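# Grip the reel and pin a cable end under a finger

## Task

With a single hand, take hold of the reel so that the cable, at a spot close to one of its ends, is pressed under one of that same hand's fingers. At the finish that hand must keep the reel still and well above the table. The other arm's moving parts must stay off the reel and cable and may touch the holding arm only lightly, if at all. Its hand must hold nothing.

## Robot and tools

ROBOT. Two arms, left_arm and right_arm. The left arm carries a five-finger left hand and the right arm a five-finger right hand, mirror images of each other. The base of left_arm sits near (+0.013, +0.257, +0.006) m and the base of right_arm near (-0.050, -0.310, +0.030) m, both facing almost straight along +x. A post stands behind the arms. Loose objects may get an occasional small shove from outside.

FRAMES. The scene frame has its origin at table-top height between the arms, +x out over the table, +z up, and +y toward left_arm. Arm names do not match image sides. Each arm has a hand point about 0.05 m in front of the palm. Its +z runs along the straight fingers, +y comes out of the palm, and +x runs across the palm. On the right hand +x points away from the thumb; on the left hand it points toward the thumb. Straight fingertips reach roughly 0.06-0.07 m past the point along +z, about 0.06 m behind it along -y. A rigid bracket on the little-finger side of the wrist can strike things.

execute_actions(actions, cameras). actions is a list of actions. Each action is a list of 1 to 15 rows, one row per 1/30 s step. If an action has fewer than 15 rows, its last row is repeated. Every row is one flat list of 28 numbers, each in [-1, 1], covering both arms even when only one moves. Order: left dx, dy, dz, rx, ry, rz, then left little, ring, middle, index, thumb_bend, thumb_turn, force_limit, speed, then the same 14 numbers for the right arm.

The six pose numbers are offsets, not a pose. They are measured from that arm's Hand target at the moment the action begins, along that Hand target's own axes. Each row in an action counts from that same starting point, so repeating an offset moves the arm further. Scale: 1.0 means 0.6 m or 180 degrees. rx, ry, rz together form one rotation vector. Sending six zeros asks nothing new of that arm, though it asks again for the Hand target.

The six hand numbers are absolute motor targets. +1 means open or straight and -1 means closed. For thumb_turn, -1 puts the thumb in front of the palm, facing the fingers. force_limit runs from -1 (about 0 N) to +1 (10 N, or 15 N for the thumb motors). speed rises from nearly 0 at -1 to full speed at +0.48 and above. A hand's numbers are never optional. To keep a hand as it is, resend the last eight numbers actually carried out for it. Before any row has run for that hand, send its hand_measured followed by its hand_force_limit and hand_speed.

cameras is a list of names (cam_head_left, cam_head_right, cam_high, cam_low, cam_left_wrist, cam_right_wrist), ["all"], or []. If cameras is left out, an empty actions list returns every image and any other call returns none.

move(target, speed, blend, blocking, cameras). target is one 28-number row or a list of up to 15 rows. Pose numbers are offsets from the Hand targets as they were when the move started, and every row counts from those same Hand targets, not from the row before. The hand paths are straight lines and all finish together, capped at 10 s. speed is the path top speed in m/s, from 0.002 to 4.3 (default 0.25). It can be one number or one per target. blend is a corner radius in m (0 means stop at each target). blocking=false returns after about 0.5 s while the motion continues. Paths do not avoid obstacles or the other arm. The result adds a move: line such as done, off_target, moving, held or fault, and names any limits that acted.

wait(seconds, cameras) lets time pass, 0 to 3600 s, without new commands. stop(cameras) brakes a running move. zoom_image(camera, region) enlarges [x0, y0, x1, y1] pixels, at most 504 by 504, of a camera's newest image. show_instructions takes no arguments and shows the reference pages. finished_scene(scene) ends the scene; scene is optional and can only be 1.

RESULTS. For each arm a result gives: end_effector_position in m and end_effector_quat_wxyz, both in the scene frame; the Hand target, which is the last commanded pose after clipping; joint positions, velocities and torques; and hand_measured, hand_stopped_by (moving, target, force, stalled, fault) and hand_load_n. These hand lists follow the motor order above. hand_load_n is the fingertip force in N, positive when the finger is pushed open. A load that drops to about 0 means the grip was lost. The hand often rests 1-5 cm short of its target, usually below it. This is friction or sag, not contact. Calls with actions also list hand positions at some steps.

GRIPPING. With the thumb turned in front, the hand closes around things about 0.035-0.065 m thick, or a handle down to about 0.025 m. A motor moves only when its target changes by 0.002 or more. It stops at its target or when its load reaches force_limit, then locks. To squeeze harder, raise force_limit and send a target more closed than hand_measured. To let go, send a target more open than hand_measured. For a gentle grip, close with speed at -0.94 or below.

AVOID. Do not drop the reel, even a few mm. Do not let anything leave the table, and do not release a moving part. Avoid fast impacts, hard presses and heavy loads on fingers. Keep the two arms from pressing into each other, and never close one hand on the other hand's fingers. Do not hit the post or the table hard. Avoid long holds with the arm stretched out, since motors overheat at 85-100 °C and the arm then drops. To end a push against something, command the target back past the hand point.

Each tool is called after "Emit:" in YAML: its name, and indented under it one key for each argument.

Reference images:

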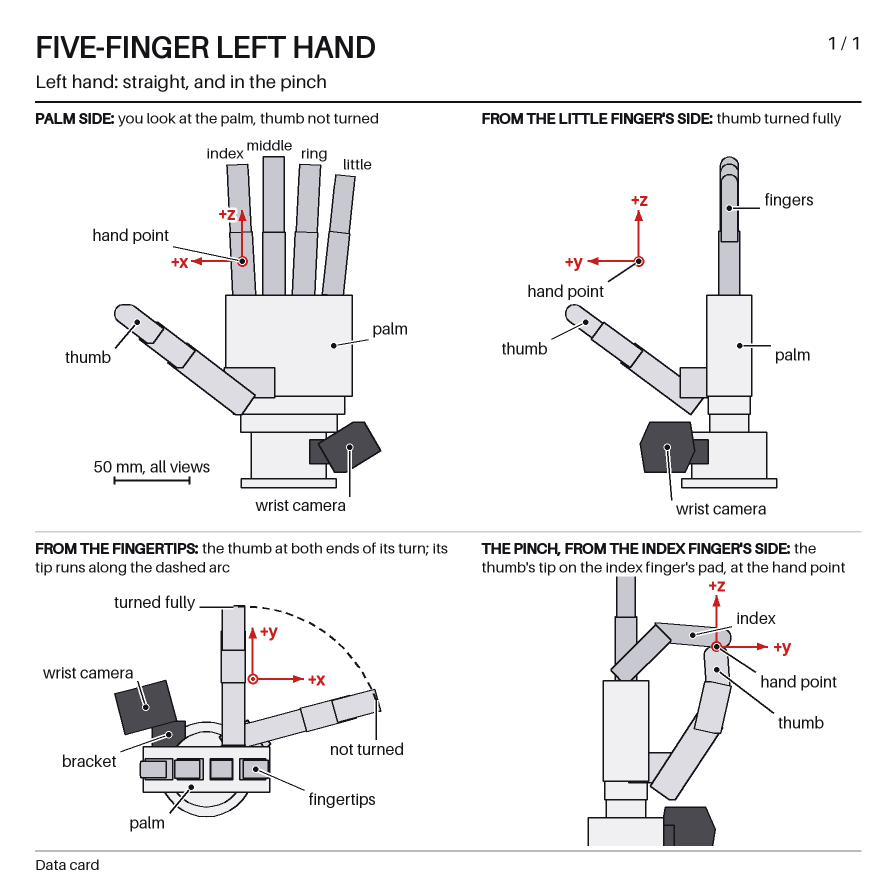

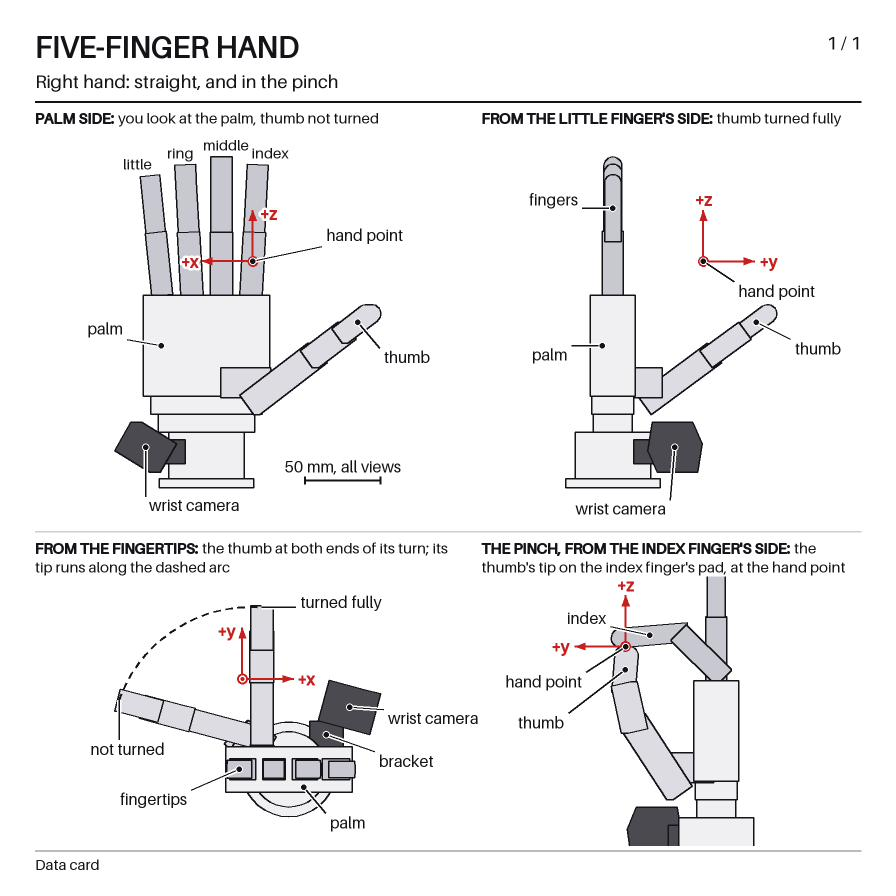

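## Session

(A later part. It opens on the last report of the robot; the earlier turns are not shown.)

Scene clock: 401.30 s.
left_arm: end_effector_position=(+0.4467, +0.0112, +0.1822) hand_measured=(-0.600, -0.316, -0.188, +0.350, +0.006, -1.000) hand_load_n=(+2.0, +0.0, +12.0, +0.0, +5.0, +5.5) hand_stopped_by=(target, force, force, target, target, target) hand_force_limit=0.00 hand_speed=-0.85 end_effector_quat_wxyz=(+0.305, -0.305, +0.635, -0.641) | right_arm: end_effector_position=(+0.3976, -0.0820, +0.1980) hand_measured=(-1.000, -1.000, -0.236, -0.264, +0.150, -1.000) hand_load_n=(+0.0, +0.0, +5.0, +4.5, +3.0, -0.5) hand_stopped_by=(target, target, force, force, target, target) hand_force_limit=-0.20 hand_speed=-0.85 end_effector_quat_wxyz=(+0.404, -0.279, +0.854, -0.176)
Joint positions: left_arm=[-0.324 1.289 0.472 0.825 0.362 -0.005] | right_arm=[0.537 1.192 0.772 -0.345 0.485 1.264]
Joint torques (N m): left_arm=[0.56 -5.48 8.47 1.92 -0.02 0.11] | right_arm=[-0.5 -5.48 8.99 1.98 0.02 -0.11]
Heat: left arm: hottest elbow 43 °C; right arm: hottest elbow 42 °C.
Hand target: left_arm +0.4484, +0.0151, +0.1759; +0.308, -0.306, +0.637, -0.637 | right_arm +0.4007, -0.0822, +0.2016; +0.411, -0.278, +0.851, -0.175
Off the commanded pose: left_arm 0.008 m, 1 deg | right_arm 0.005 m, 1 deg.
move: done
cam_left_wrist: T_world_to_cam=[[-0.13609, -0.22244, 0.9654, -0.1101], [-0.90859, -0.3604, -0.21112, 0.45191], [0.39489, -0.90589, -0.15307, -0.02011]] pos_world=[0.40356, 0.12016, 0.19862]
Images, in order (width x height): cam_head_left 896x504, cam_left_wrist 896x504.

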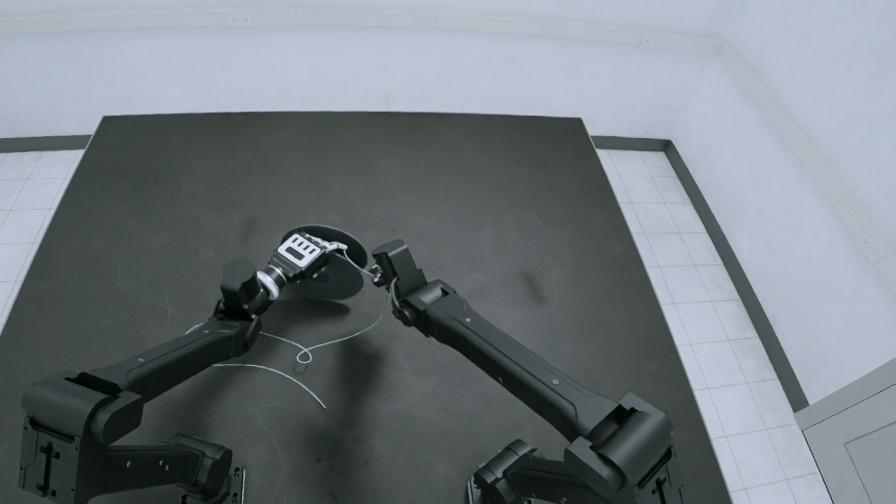

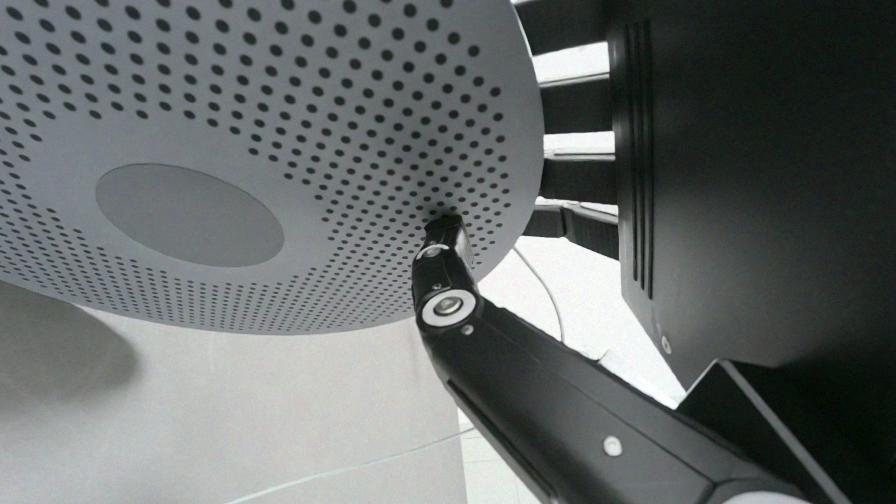

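Emit:
move:
  target: [0,0,0,0,0,0,-0.6,-0.7,-0.7,0.35,0.0,-1,0.0,-0.85, 0.1332,-0.0716,-0.0702,0,0,0,-1,-1,-0.6,-0.5,0.15,-1,-0.2,-0.85]
  speed: 0.06
  cameras: []

Emit:
move:
  target: [0,0,0,0,0,0,0.35,0.35,0.35,0.35,0.4,-1,0.0,-0.8, 0,0,0,0,0,0,-1,-1,-0.6,-0.5,0.15,-1,-0.2,-0.85]
  cameras: ["all"]

Scene clock: 404.77 s.
left_arm: end_effector_position=(+0.4467, +0.0112, +0.1822) hand_measured=(-0.600, -0.316, -0.188, +0.350, +0.006, -1.000) hand_load_n=(+2.0, +0.0, +12.5, -0.5, +5.0, +6.0) hand_stopped_by=(target, force, force, target, target, target) hand_force_limit=0.00 hand_speed=-0.85 end_effector_quat_wxyz=(+0.305, -0.305, +0.635, -0.641) | right_arm: end_effector_position=(+0.3435, -0.1587, +0.2050) hand_measured=(-1.000, -1.000, -0.236, -0.264, +0.150, -1.000) hand_load_n=(+0.5, +0.0, +5.0, +4.5, +3.0, -0.5) hand_stopped_by=(target, target, force, force, target, target) hand_force_limit=-0.20 hand_speed=-0.85 end_effector_quat_wxyz=(+0.415, -0.275, +0.850, -0.173)
Joint positions: left_arm=[-0.324 1.289 0.472 0.825 0.362 -0.005] | right_arm=[0.388 0.905 0.587 -0.376 0.372 1.156]
Joint torques (N m): left_arm=[0.38 -5.54 8.44 1.91 -0.03 0.11] | right_arm=[-0.62 -2.61 8.87 1.18 -0.06 -0.12]
Heat: left arm: hottest elbow 43 °C; right arm: hottest elbow 42 °C.
Hand target: left_arm +0.4484, +0.0151, +0.1759; +0.308, -0.306, +0.637, -0.637 | right_arm +0.3407, -0.1621, +0.2015; +0.411, -0.278, +0.851, -0.175
Off the commanded pose: left_arm 0.008 m, 1 deg | right_arm 0.006 m, 1 deg.
move: done

Scene clock: 406.77 s.
left_arm: end_effector_position=(+0.4467, +0.0112, +0.1823) hand_measured=(+0.350, +0.350, +0.350, +0.350, +0.400, -1.000) hand_load_n=(+0.0, +0.0, +0.0, +0.0, +0.0, +0.0) hand_stopped_by=(target, target, target, target, target, target) hand_force_limit=0.00 hand_speed=-0.80 end_effector_quat_wxyz=(+0.305, -0.305, +0.635, -0.641) | right_arm: end_effector_position=(+0.3435, -0.1587, +0.2050) hand_measured=(-1.000, -1.000, -0.236, -0.264, +0.150, -1.000) hand_load_n=(+0.0, +0.0, +5.0, +5.0, +3.0, -0.5) hand_stopped_by=(target, target, force, force, target, target) hand_force_limit=-0.20 hand_speed=-0.85 end_effector_quat_wxyz=(+0.415, -0.275, +0.850, -0.173)
Joint positions: left_arm=[-0.324 1.289 0.472 0.826 0.363 -0.005] | right_arm=[0.388 0.905 0.587 -0.376 0.372 1.156]
Joint torques (N m): left_arm=[0.38 -5.54 8.46 1.91 -0.05 0.11] | right_arm=[-0.56 -2.55 8.87 1.18 -0.06 -0.11]
Heat: left arm: hottest elbow 43 °C; right arm: hottest elbow 41 °C.
Hand target: left_arm +0.4484, +0.0151, +0.1759; +0.308, -0.306, +0.637, -0.637 | right_arm +0.3407, -0.1621, +0.2015; +0.411, -0.278, +0.851, -0.175
Off the commanded pose: left_arm 0.008 m, 1 deg | right_arm 0.006 m, 1 deg.
move: done
cam_left_wrist: T_world_to_cam=[[-0.13643, -0.22229, 0.96539, -0.11007], [-0.90868, -0.36006, -0.21133, 0.45197], [0.39458, -0.90606, -0.15287, -0.01999]] pos_world=[0.40356, 0.12016, 0.19872]
cam_right_wrist: T_world_to_cam=[[-0.47213, 0.57962, -0.66418, 0.38734], [-0.04582, 0.73629, 0.67512, -0.00318], [0.88034, 0.34918, -0.32106, -0.06558]] pos_world=[0.24046, -0.19927, 0.23835]

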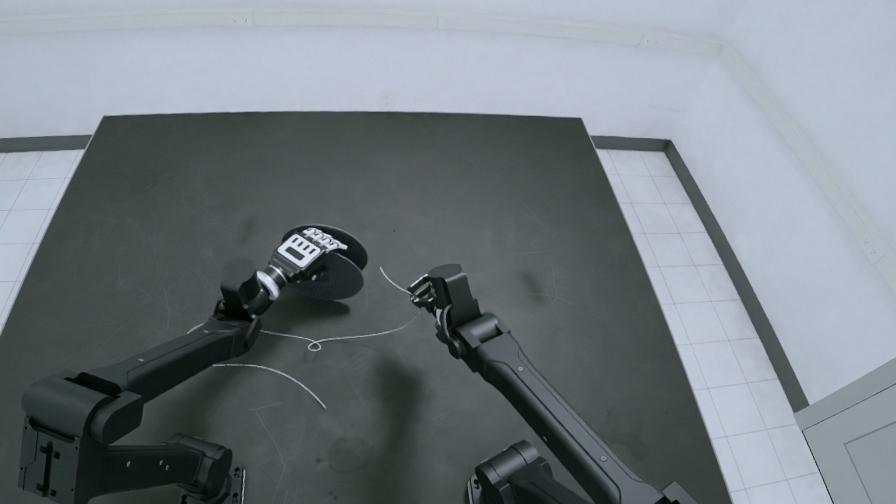

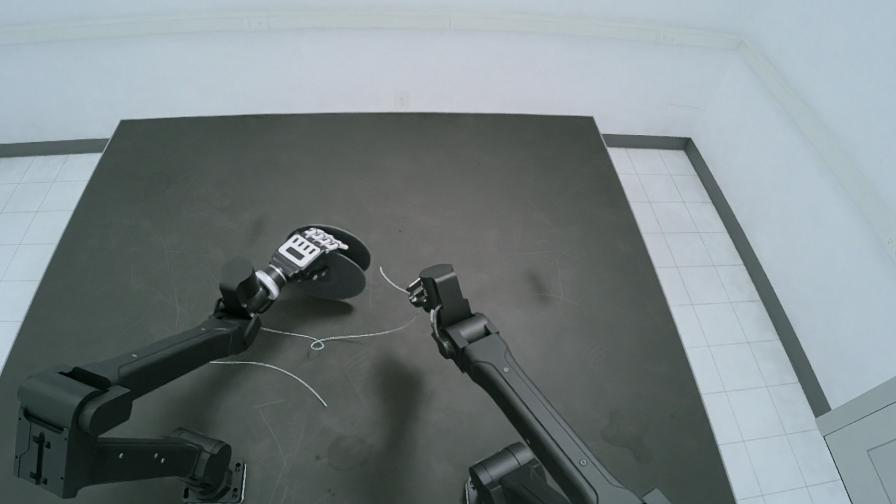

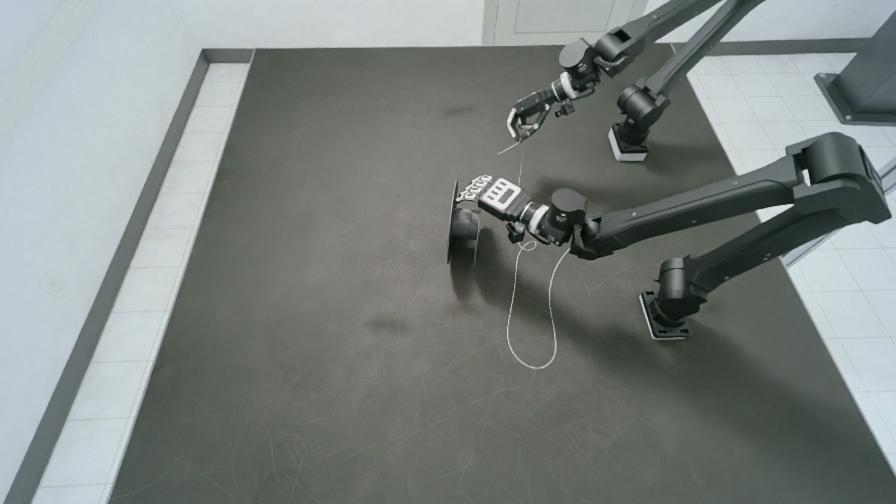

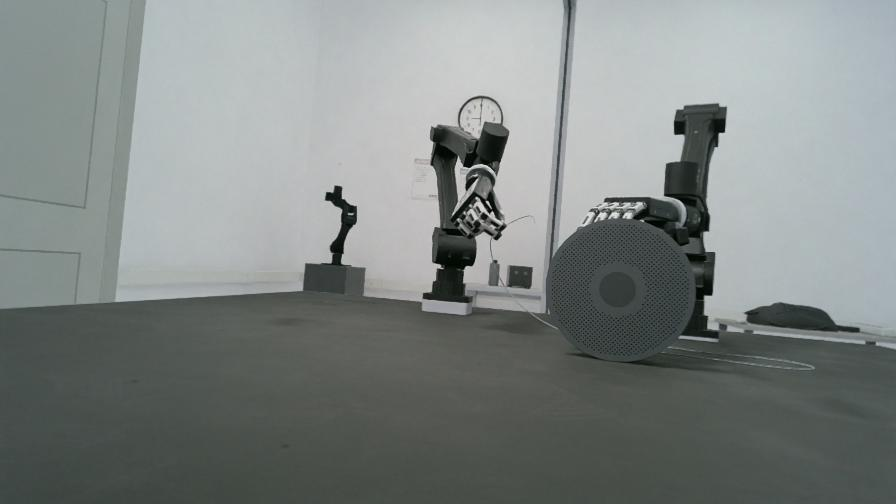

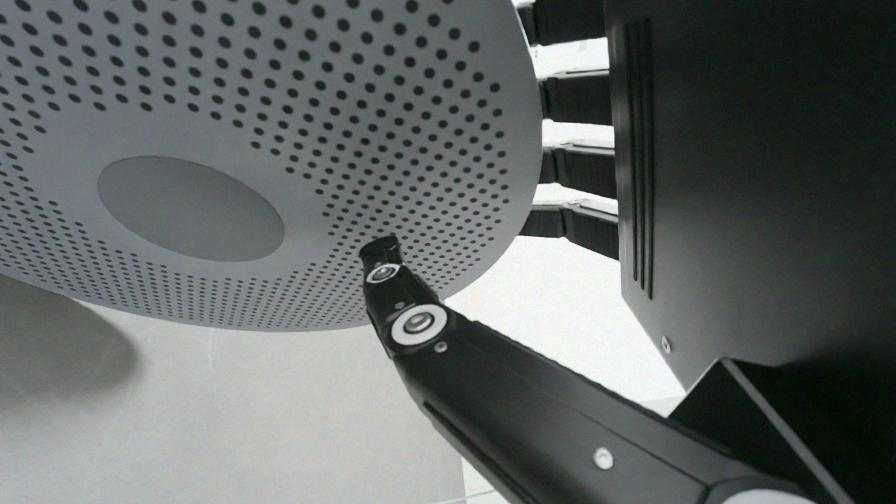

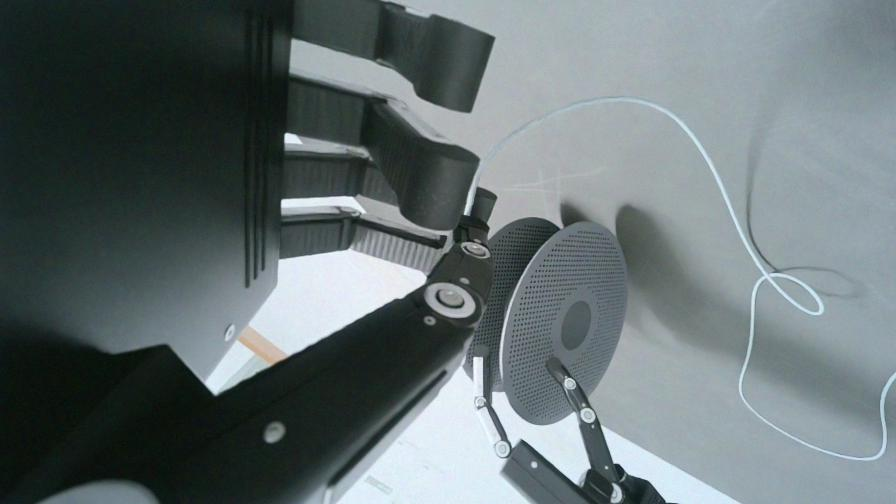

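Emit:
zoom_image:
  camera: "cam_head_left"
  region: [360, 250, 440, 320]

Emit:
zoom_image:
  camera: "cam_high"
  region: [480, 100, 560, 170]

Emit:
zoom_image:
  camera: "cam_low"
  region: [440, 180, 560, 280]

Emit:
zoom_image:
  camera: "cam_head_right"
  region: [360, 250, 440, 320]

Scaled by 6.300 from the camera's image (finer frame: 1280x720).

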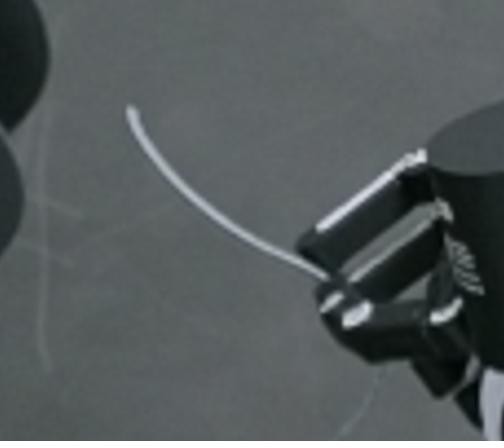

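Scaled by 6.300 from the camera's image (finer frame: 1280x720).

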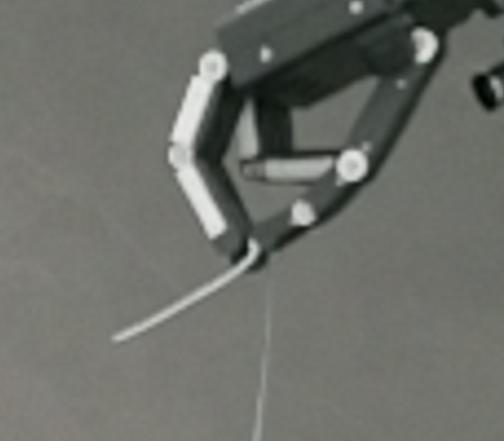

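Scaled by 4.200 from the camera's image (finer frame: 1280x720).

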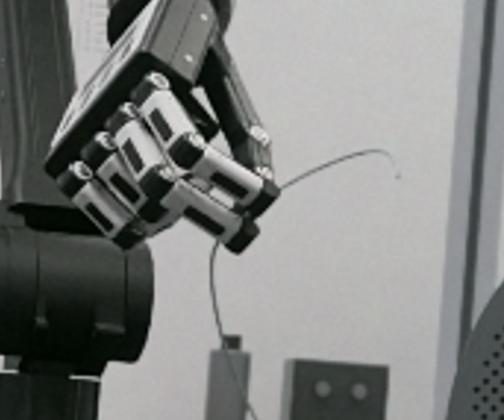

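Scaled by 6.300 from the camera's image (finer frame: 1280x720).

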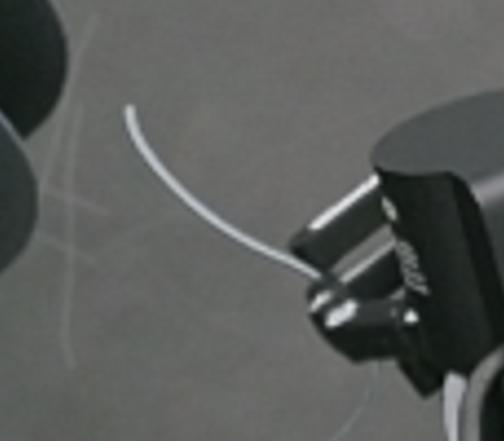

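Emit:
move:
  target:
    - [0,-0.125,0,0,0,0,0.5,0.5,0.5,0.5,0.5,-1,-0.1,-0.6, 0,0,0,0,0,0,-1,-1,-0.6,-0.5,0.15,-1,-0.2,-0.85]
    - [-0.03,-0.125,0.001,0,-0.1583,0,0.5,0.5,0.5,0.5,0.5,-1,-0.1,-0.6, 0,0,0,0,0,0,-1,-1,-0.6,-0.5,0.15,-1,-0.2,-0.85]
  speed: 0.08
  cameras: ["cam_left_wrist","cam_low","cam_high"]

Emit:
zoom_image:
  camera: "cam_left_wrist"
  region: [0, 0, 500, 504]

Scene clock: 417.40 s.
left_arm: end_effector_position=(+0.4567, +0.0342, +0.2420) hand_measured=(+0.500, +0.500, +0.500, +0.500, +0.500, -1.000) hand_load_n=(+0.0, +0.0, +0.0, +0.0, +0.0, +0.0) hand_stopped_by=(target, target, target, target, target, target) hand_force_limit=-0.10 hand_speed=-0.60 end_effector_quat_wxyz=(+0.453, -0.458, +0.543, -0.538) | right_arm: end_effector_position=(+0.3435, -0.1587, +0.2050) hand_measured=(-1.000, -1.000, -0.236, -0.264, +0.150, -1.000) hand_load_n=(+0.0, +0.0, +5.0, +5.0, +3.0, -0.5) hand_stopped_by=(target, target, force, force, target, target) hand_force_limit=-0.20 hand_speed=-0.85 end_effector_quat_wxyz=(+0.415, -0.275, +0.850, -0.173)
Joint positions: left_arm=[-0.559 1.075 0.534 0.53 -0.381 -0.005] | right_arm=[0.388 0.905 0.587 -0.376 0.372 1.156]
Joint torques (N m): left_arm=[-1.08 -4.66 12.63 1.39 -0.29 0.11] | right_arm=[-0.62 -2.61 8.87 1.18 -0.06 -0.11]
Heat: left arm: hottest elbow 42 °C; right arm: hottest elbow 41 °C.
Hand target: left_arm +0.4601, +0.0288, +0.2511; +0.455, -0.454, +0.541, -0.542 | right_arm +0.3407, -0.1621, +0.2015; +0.411, -0.278, +0.851, -0.175
Off the commanded pose: left_arm 0.011 m, 1 deg | right_arm 0.006 m, 1 deg.
move: off_target (left_arm)
cam_left_wrist: T_world_to_cam=[[0.00603, -0.26475, 0.9643, -0.2245], [-0.62203, -0.75604, -0.20367, 0.36279], [0.78297, -0.5986, -0.16924, -0.17786]] pos_world=[0.36628, 0.10838, 0.26027]
Images, in order (width x height): cam_high 896x504, cam_low 896x504, cam_left_wrist 896x504.

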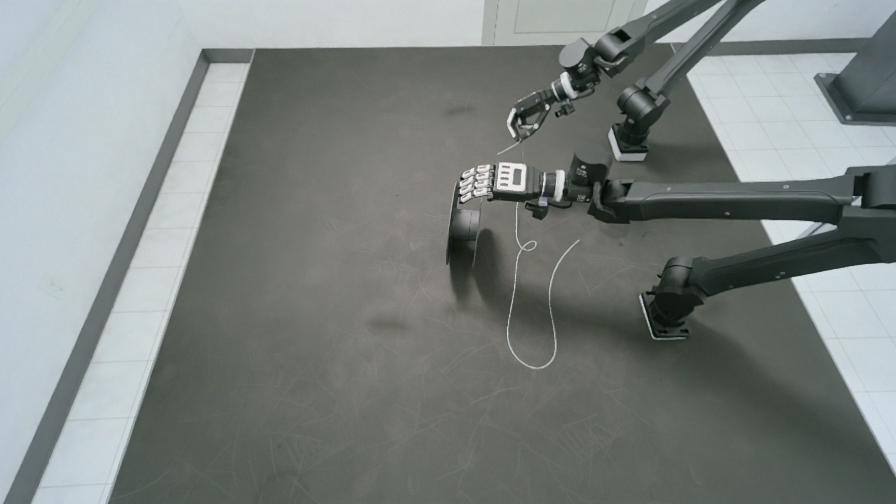

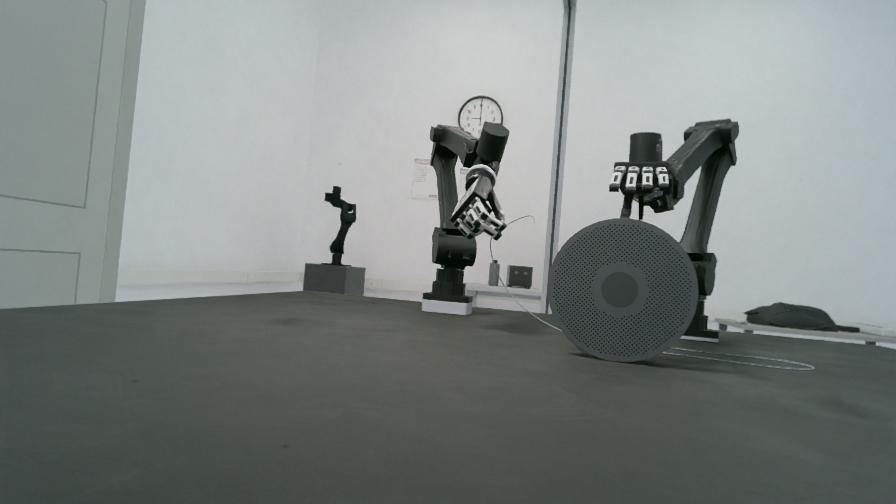

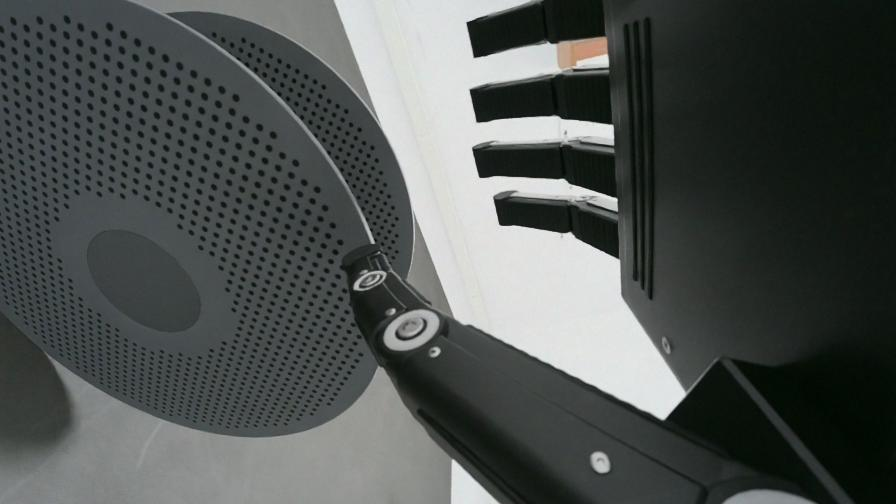

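Scaled by 1.000.

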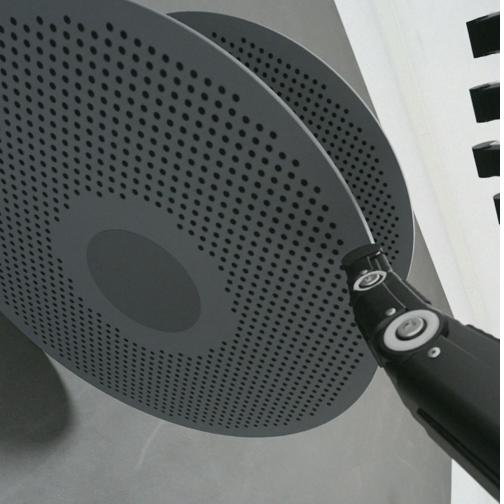

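Emit:
move:
  target: [0.0158,0.1258,0.0015,0,0.0055,0,0.4,0.4,0.4,0.4,0.4,-1,-0.1,-0.6, 0,0,0,0,0,0,-1,-1,-0.6,-0.5,0.15,-1,-0.2,-0.85]
  speed: 0.06
  cameras: ["cam_left_wrist","cam_low","cam_high"]

Emit:
zoom_image:
  camera: "cam_left_wrist"
  region: [60, 60, 560, 500]

Scene clock: 420.37 s.
left_arm: end_effector_position=(+0.4614, +0.0226, +0.1800) hand_measured=(+0.400, +0.400, +0.400, +0.400, +0.400, -1.000) hand_load_n=(+0.0, +0.0, +0.0, +0.0, +0.0, +0.0) hand_stopped_by=(target, target, target, target, target, target) hand_force_limit=-0.10 hand_speed=-0.60 end_effector_quat_wxyz=(+0.451, -0.453, +0.542, -0.546) | right_arm: end_effector_position=(+0.3435, -0.1587, +0.2050) hand_measured=(-1.000, -1.000, -0.236, -0.264, +0.150, -1.000) hand_load_n=(+0.0, +0.0, +5.0, +4.5, +3.0, -0.5) hand_stopped_by=(target, target, force, force, target, target) hand_force_limit=-0.20 hand_speed=-0.85 end_effector_quat_wxyz=(+0.415, -0.275, +0.850, -0.173)
Joint positions: left_arm=[-0.573 1.277 0.456 0.824 -0.381 -0.005] | right_arm=[0.388 0.905 0.587 -0.376 0.372 1.156]
Joint torques (N m): left_arm=[-1.14 -5.36 8.49 2.07 -0.22 0.11] | right_arm=[-0.62 -2.55 8.87 1.18 -0.05 -0.12]
Heat: left arm: hottest elbow 42 °C; right arm: hottest elbow 41 °C.
Hand target: left_arm +0.4594, +0.0195, +0.1754; +0.451, -0.449, +0.545, -0.546 | right_arm +0.3407, -0.1621, +0.2015; +0.411, -0.278, +0.851, -0.175
Off the commanded pose: left_arm 0.006 m, 1 deg | right_arm 0.006 m, 1 deg.
move: done
cam_left_wrist: T_world_to_cam=[[-0.00987, -0.25709, 0.96634, -0.16108], [-0.63033, -0.74861, -0.20561, 0.34832], [0.77626, -0.61114, -0.15466, -0.19819]] pos_world=[0.37181, 0.09822, 0.19662]
Images, in order (width x height): cam_high 896x504, cam_low 896x504, cam_left_wrist 896x504.

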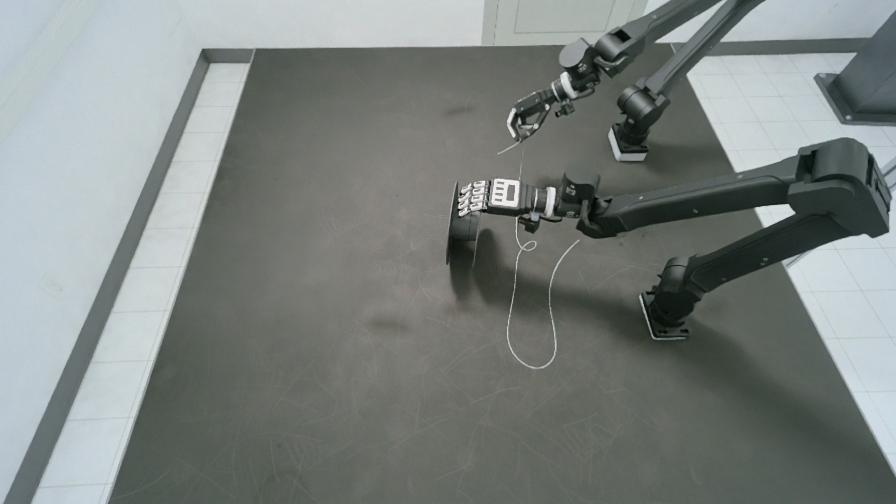

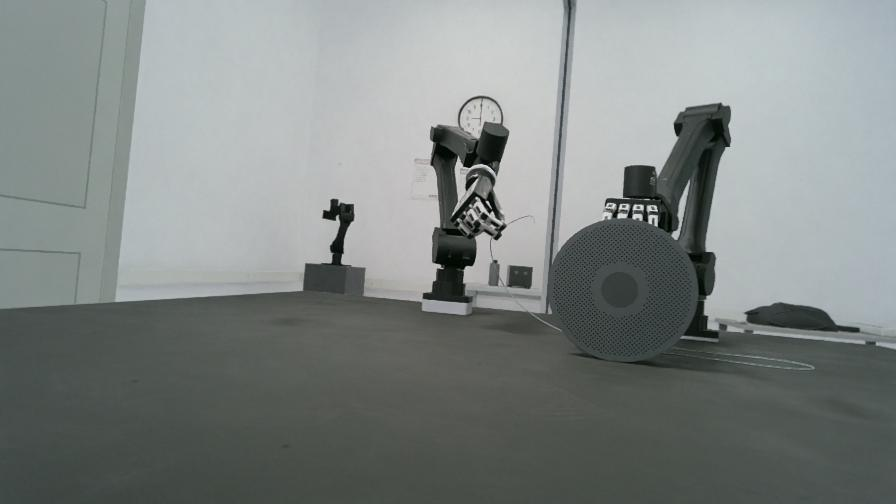

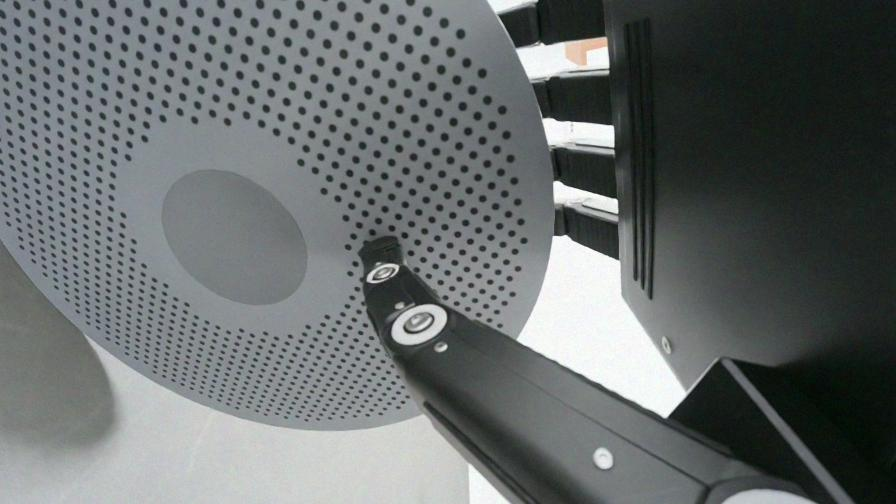

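Scaled by 1.008 from the camera's image (finer frame: 1280x720).

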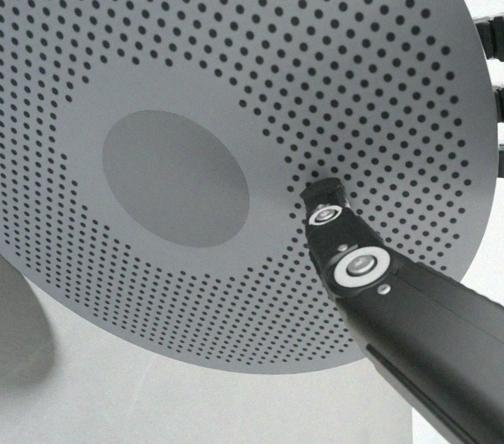

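Emit:
move:
  target: [0,0,-0.0125,0,0,0,0.4,0.4,0.4,0.4,0.4,-1,-0.1,-0.6, 0,0,0,0,0,0,-1,-1,-0.6,-0.5,0.15,-1,-0.2,-0.85]
  speed: 0.05
  cameras: ["cam_left_wrist","cam_low","cam_high"]

Scene clock: 421.70 s.
left_arm: end_effector_position=(+0.4546, +0.0228, +0.1711) hand_measured=(+0.400, +0.400, +0.400, +0.400, +0.400, -1.000) hand_load_n=(+0.0, +0.0, +0.0, +0.0, +0.0, +0.0) hand_stopped_by=(target, target, target, target, target, target) hand_force_limit=-0.10 hand_speed=-0.60 end_effector_quat_wxyz=(+0.448, -0.454, +0.548, -0.541) | right_arm: end_effector_position=(+0.3435, -0.1587, +0.2050) hand_measured=(-1.000, -1.000, -0.236, -0.264, +0.150, -1.000) hand_load_n=(+0.0, +0.0, +5.0, +4.5, +3.5, -0.5) hand_stopped_by=(target, target, force, force, target, target) hand_force_limit=-0.20 hand_speed=-0.85 end_effector_quat_wxyz=(+0.415, -0.275, +0.850, -0.173)
Joint positions: left_arm=[-0.583 1.277 0.439 0.824 -0.389 -0.005] | right_arm=[0.388 0.905 0.587 -0.376 0.372 1.156]
Joint torques (N m): left_arm=[-1.08 -7 8.34 1.94 -0.28 0.11] | right_arm=[-0.62 -2.61 8.87 1.2 -0.06 -0.11]
Heat: left arm: hottest elbow 42 °C; right arm: hottest elbow 40 °C.
Hand target: left_arm +0.4522, +0.0209, +0.1755; +0.451, -0.449, +0.545, -0.546 | right_arm +0.3407, -0.1621, +0.2015; +0.411, -0.278, +0.851, -0.175
Off the commanded pose: left_arm 0.005 m, 1 deg | right_arm 0.006 m, 1 deg.
move: done
cam_left_wrist: T_world_to_cam=[[0.00345, -0.26608, 0.96394, -0.15782], [-0.63504, -0.74521, -0.20343, 0.34403], [0.77247, -0.61144, -0.17154, -0.18966]] pos_world=[0.36552, 0.09842, 0.18958]
Images, in order (width x height): cam_high 896x504, cam_low 896x504, cam_left_wrist 896x504.

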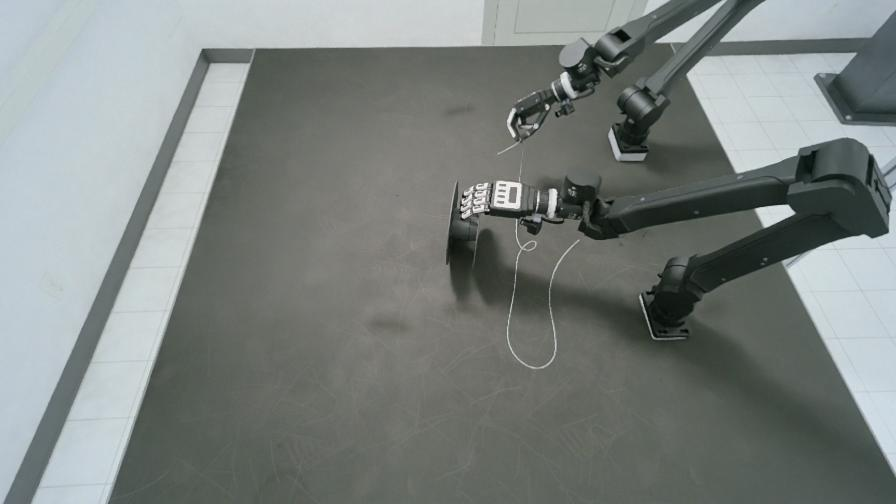

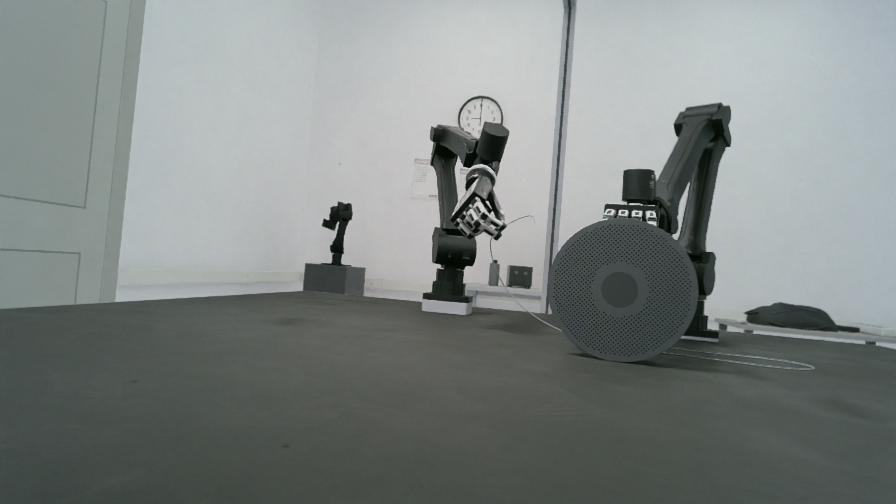

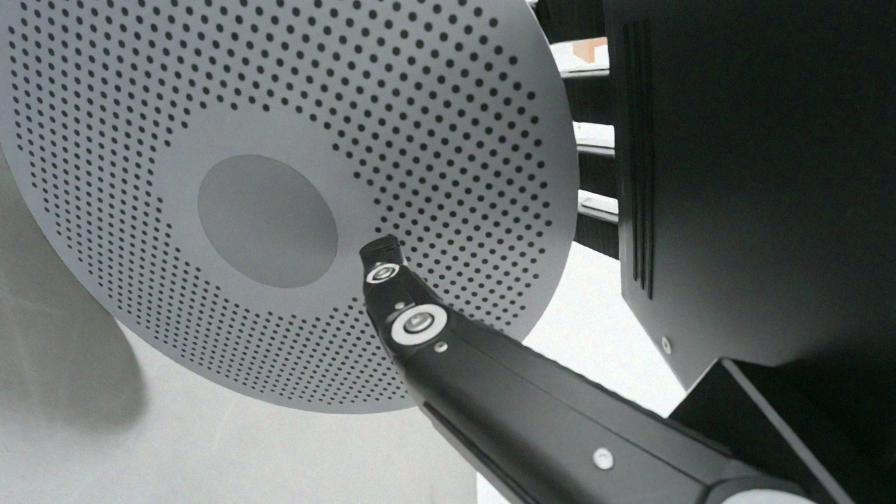

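Emit:
move:
  target: [0,-0.018,0,0,0,0,0.4,0.4,0.4,0.4,0.4,-1,-0.1,-0.6, 0,0,0,0,0,0,-1,-1,-0.6,-0.5,0.15,-1,-0.2,-0.85]
  speed: 0.05
  cameras: ["cam_left_wrist"]

Scene clock: 422.83 s.
left_arm: end_effector_position=(+0.4520, +0.0245, +0.1813) hand_measured=(+0.400, +0.400, +0.400, +0.400, +0.400, -1.000) hand_load_n=(+0.0, +0.0, +0.0, +0.0, +0.0, +0.0) hand_stopped_by=(target, target, target, target, target, target) hand_force_limit=-0.10 hand_speed=-0.60 end_effector_quat_wxyz=(+0.449, -0.453, +0.545, -0.544) | right_arm: end_effector_position=(+0.3435, -0.1587, +0.2050) hand_measured=(-1.000, -1.000, -0.236, -0.264, +0.150, -1.000) hand_load_n=(+0.0, +0.0, +5.0, +4.5, +3.0, -0.5) hand_stopped_by=(target, target, force, force, target, target) hand_force_limit=-0.20 hand_speed=-0.85 end_effector_quat_wxyz=(+0.415, -0.275, +0.850, -0.173)
Joint positions: left_arm=[-0.583 1.24 0.439 0.796 -0.389 -0.005] | right_arm=[0.388 0.905 0.587 -0.376 0.372 1.156]
Joint torques (N m): left_arm=[-1.08 -6.48 9.85 1.18 -0.28 0.11] | right_arm=[-0.62 -2.67 8.87 1.17 -0.05 -0.11]
Heat: left arm: hottest elbow 42 °C; right arm: hottest elbow 40 °C.
Hand target: left_arm +0.4521, +0.0208, +0.1863; +0.451, -0.449, +0.545, -0.546 | right_arm +0.3407, -0.1621, +0.2015; +0.411, -0.278, +0.851, -0.175
Off the commanded pose: left_arm 0.006 m, 0 deg | right_arm 0.006 m, 1 deg.
move: done
cam_left_wrist: T_world_to_cam=[[-0.00432, -0.26109, 0.9653, -0.16412], [-0.6334, -0.74627, -0.20468, 0.34522], [0.77382, -0.6123, -0.16215, -0.18709]] pos_world=[0.36272, 0.10022, 0.19875]

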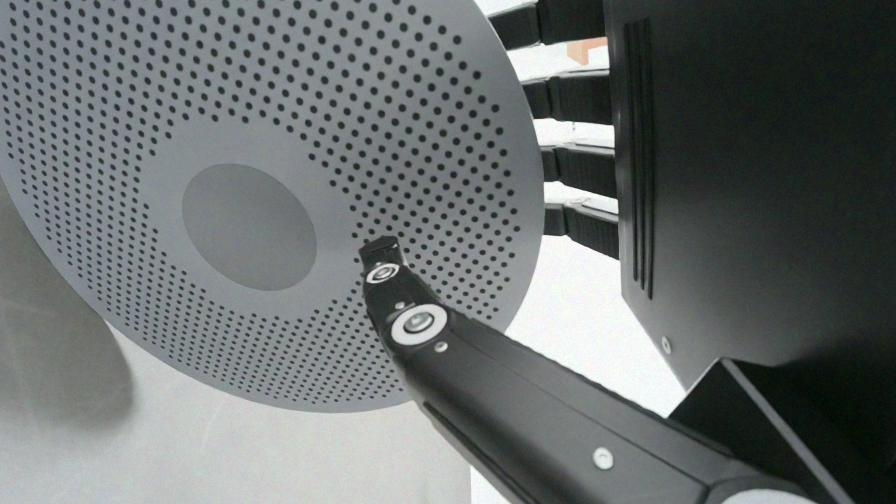

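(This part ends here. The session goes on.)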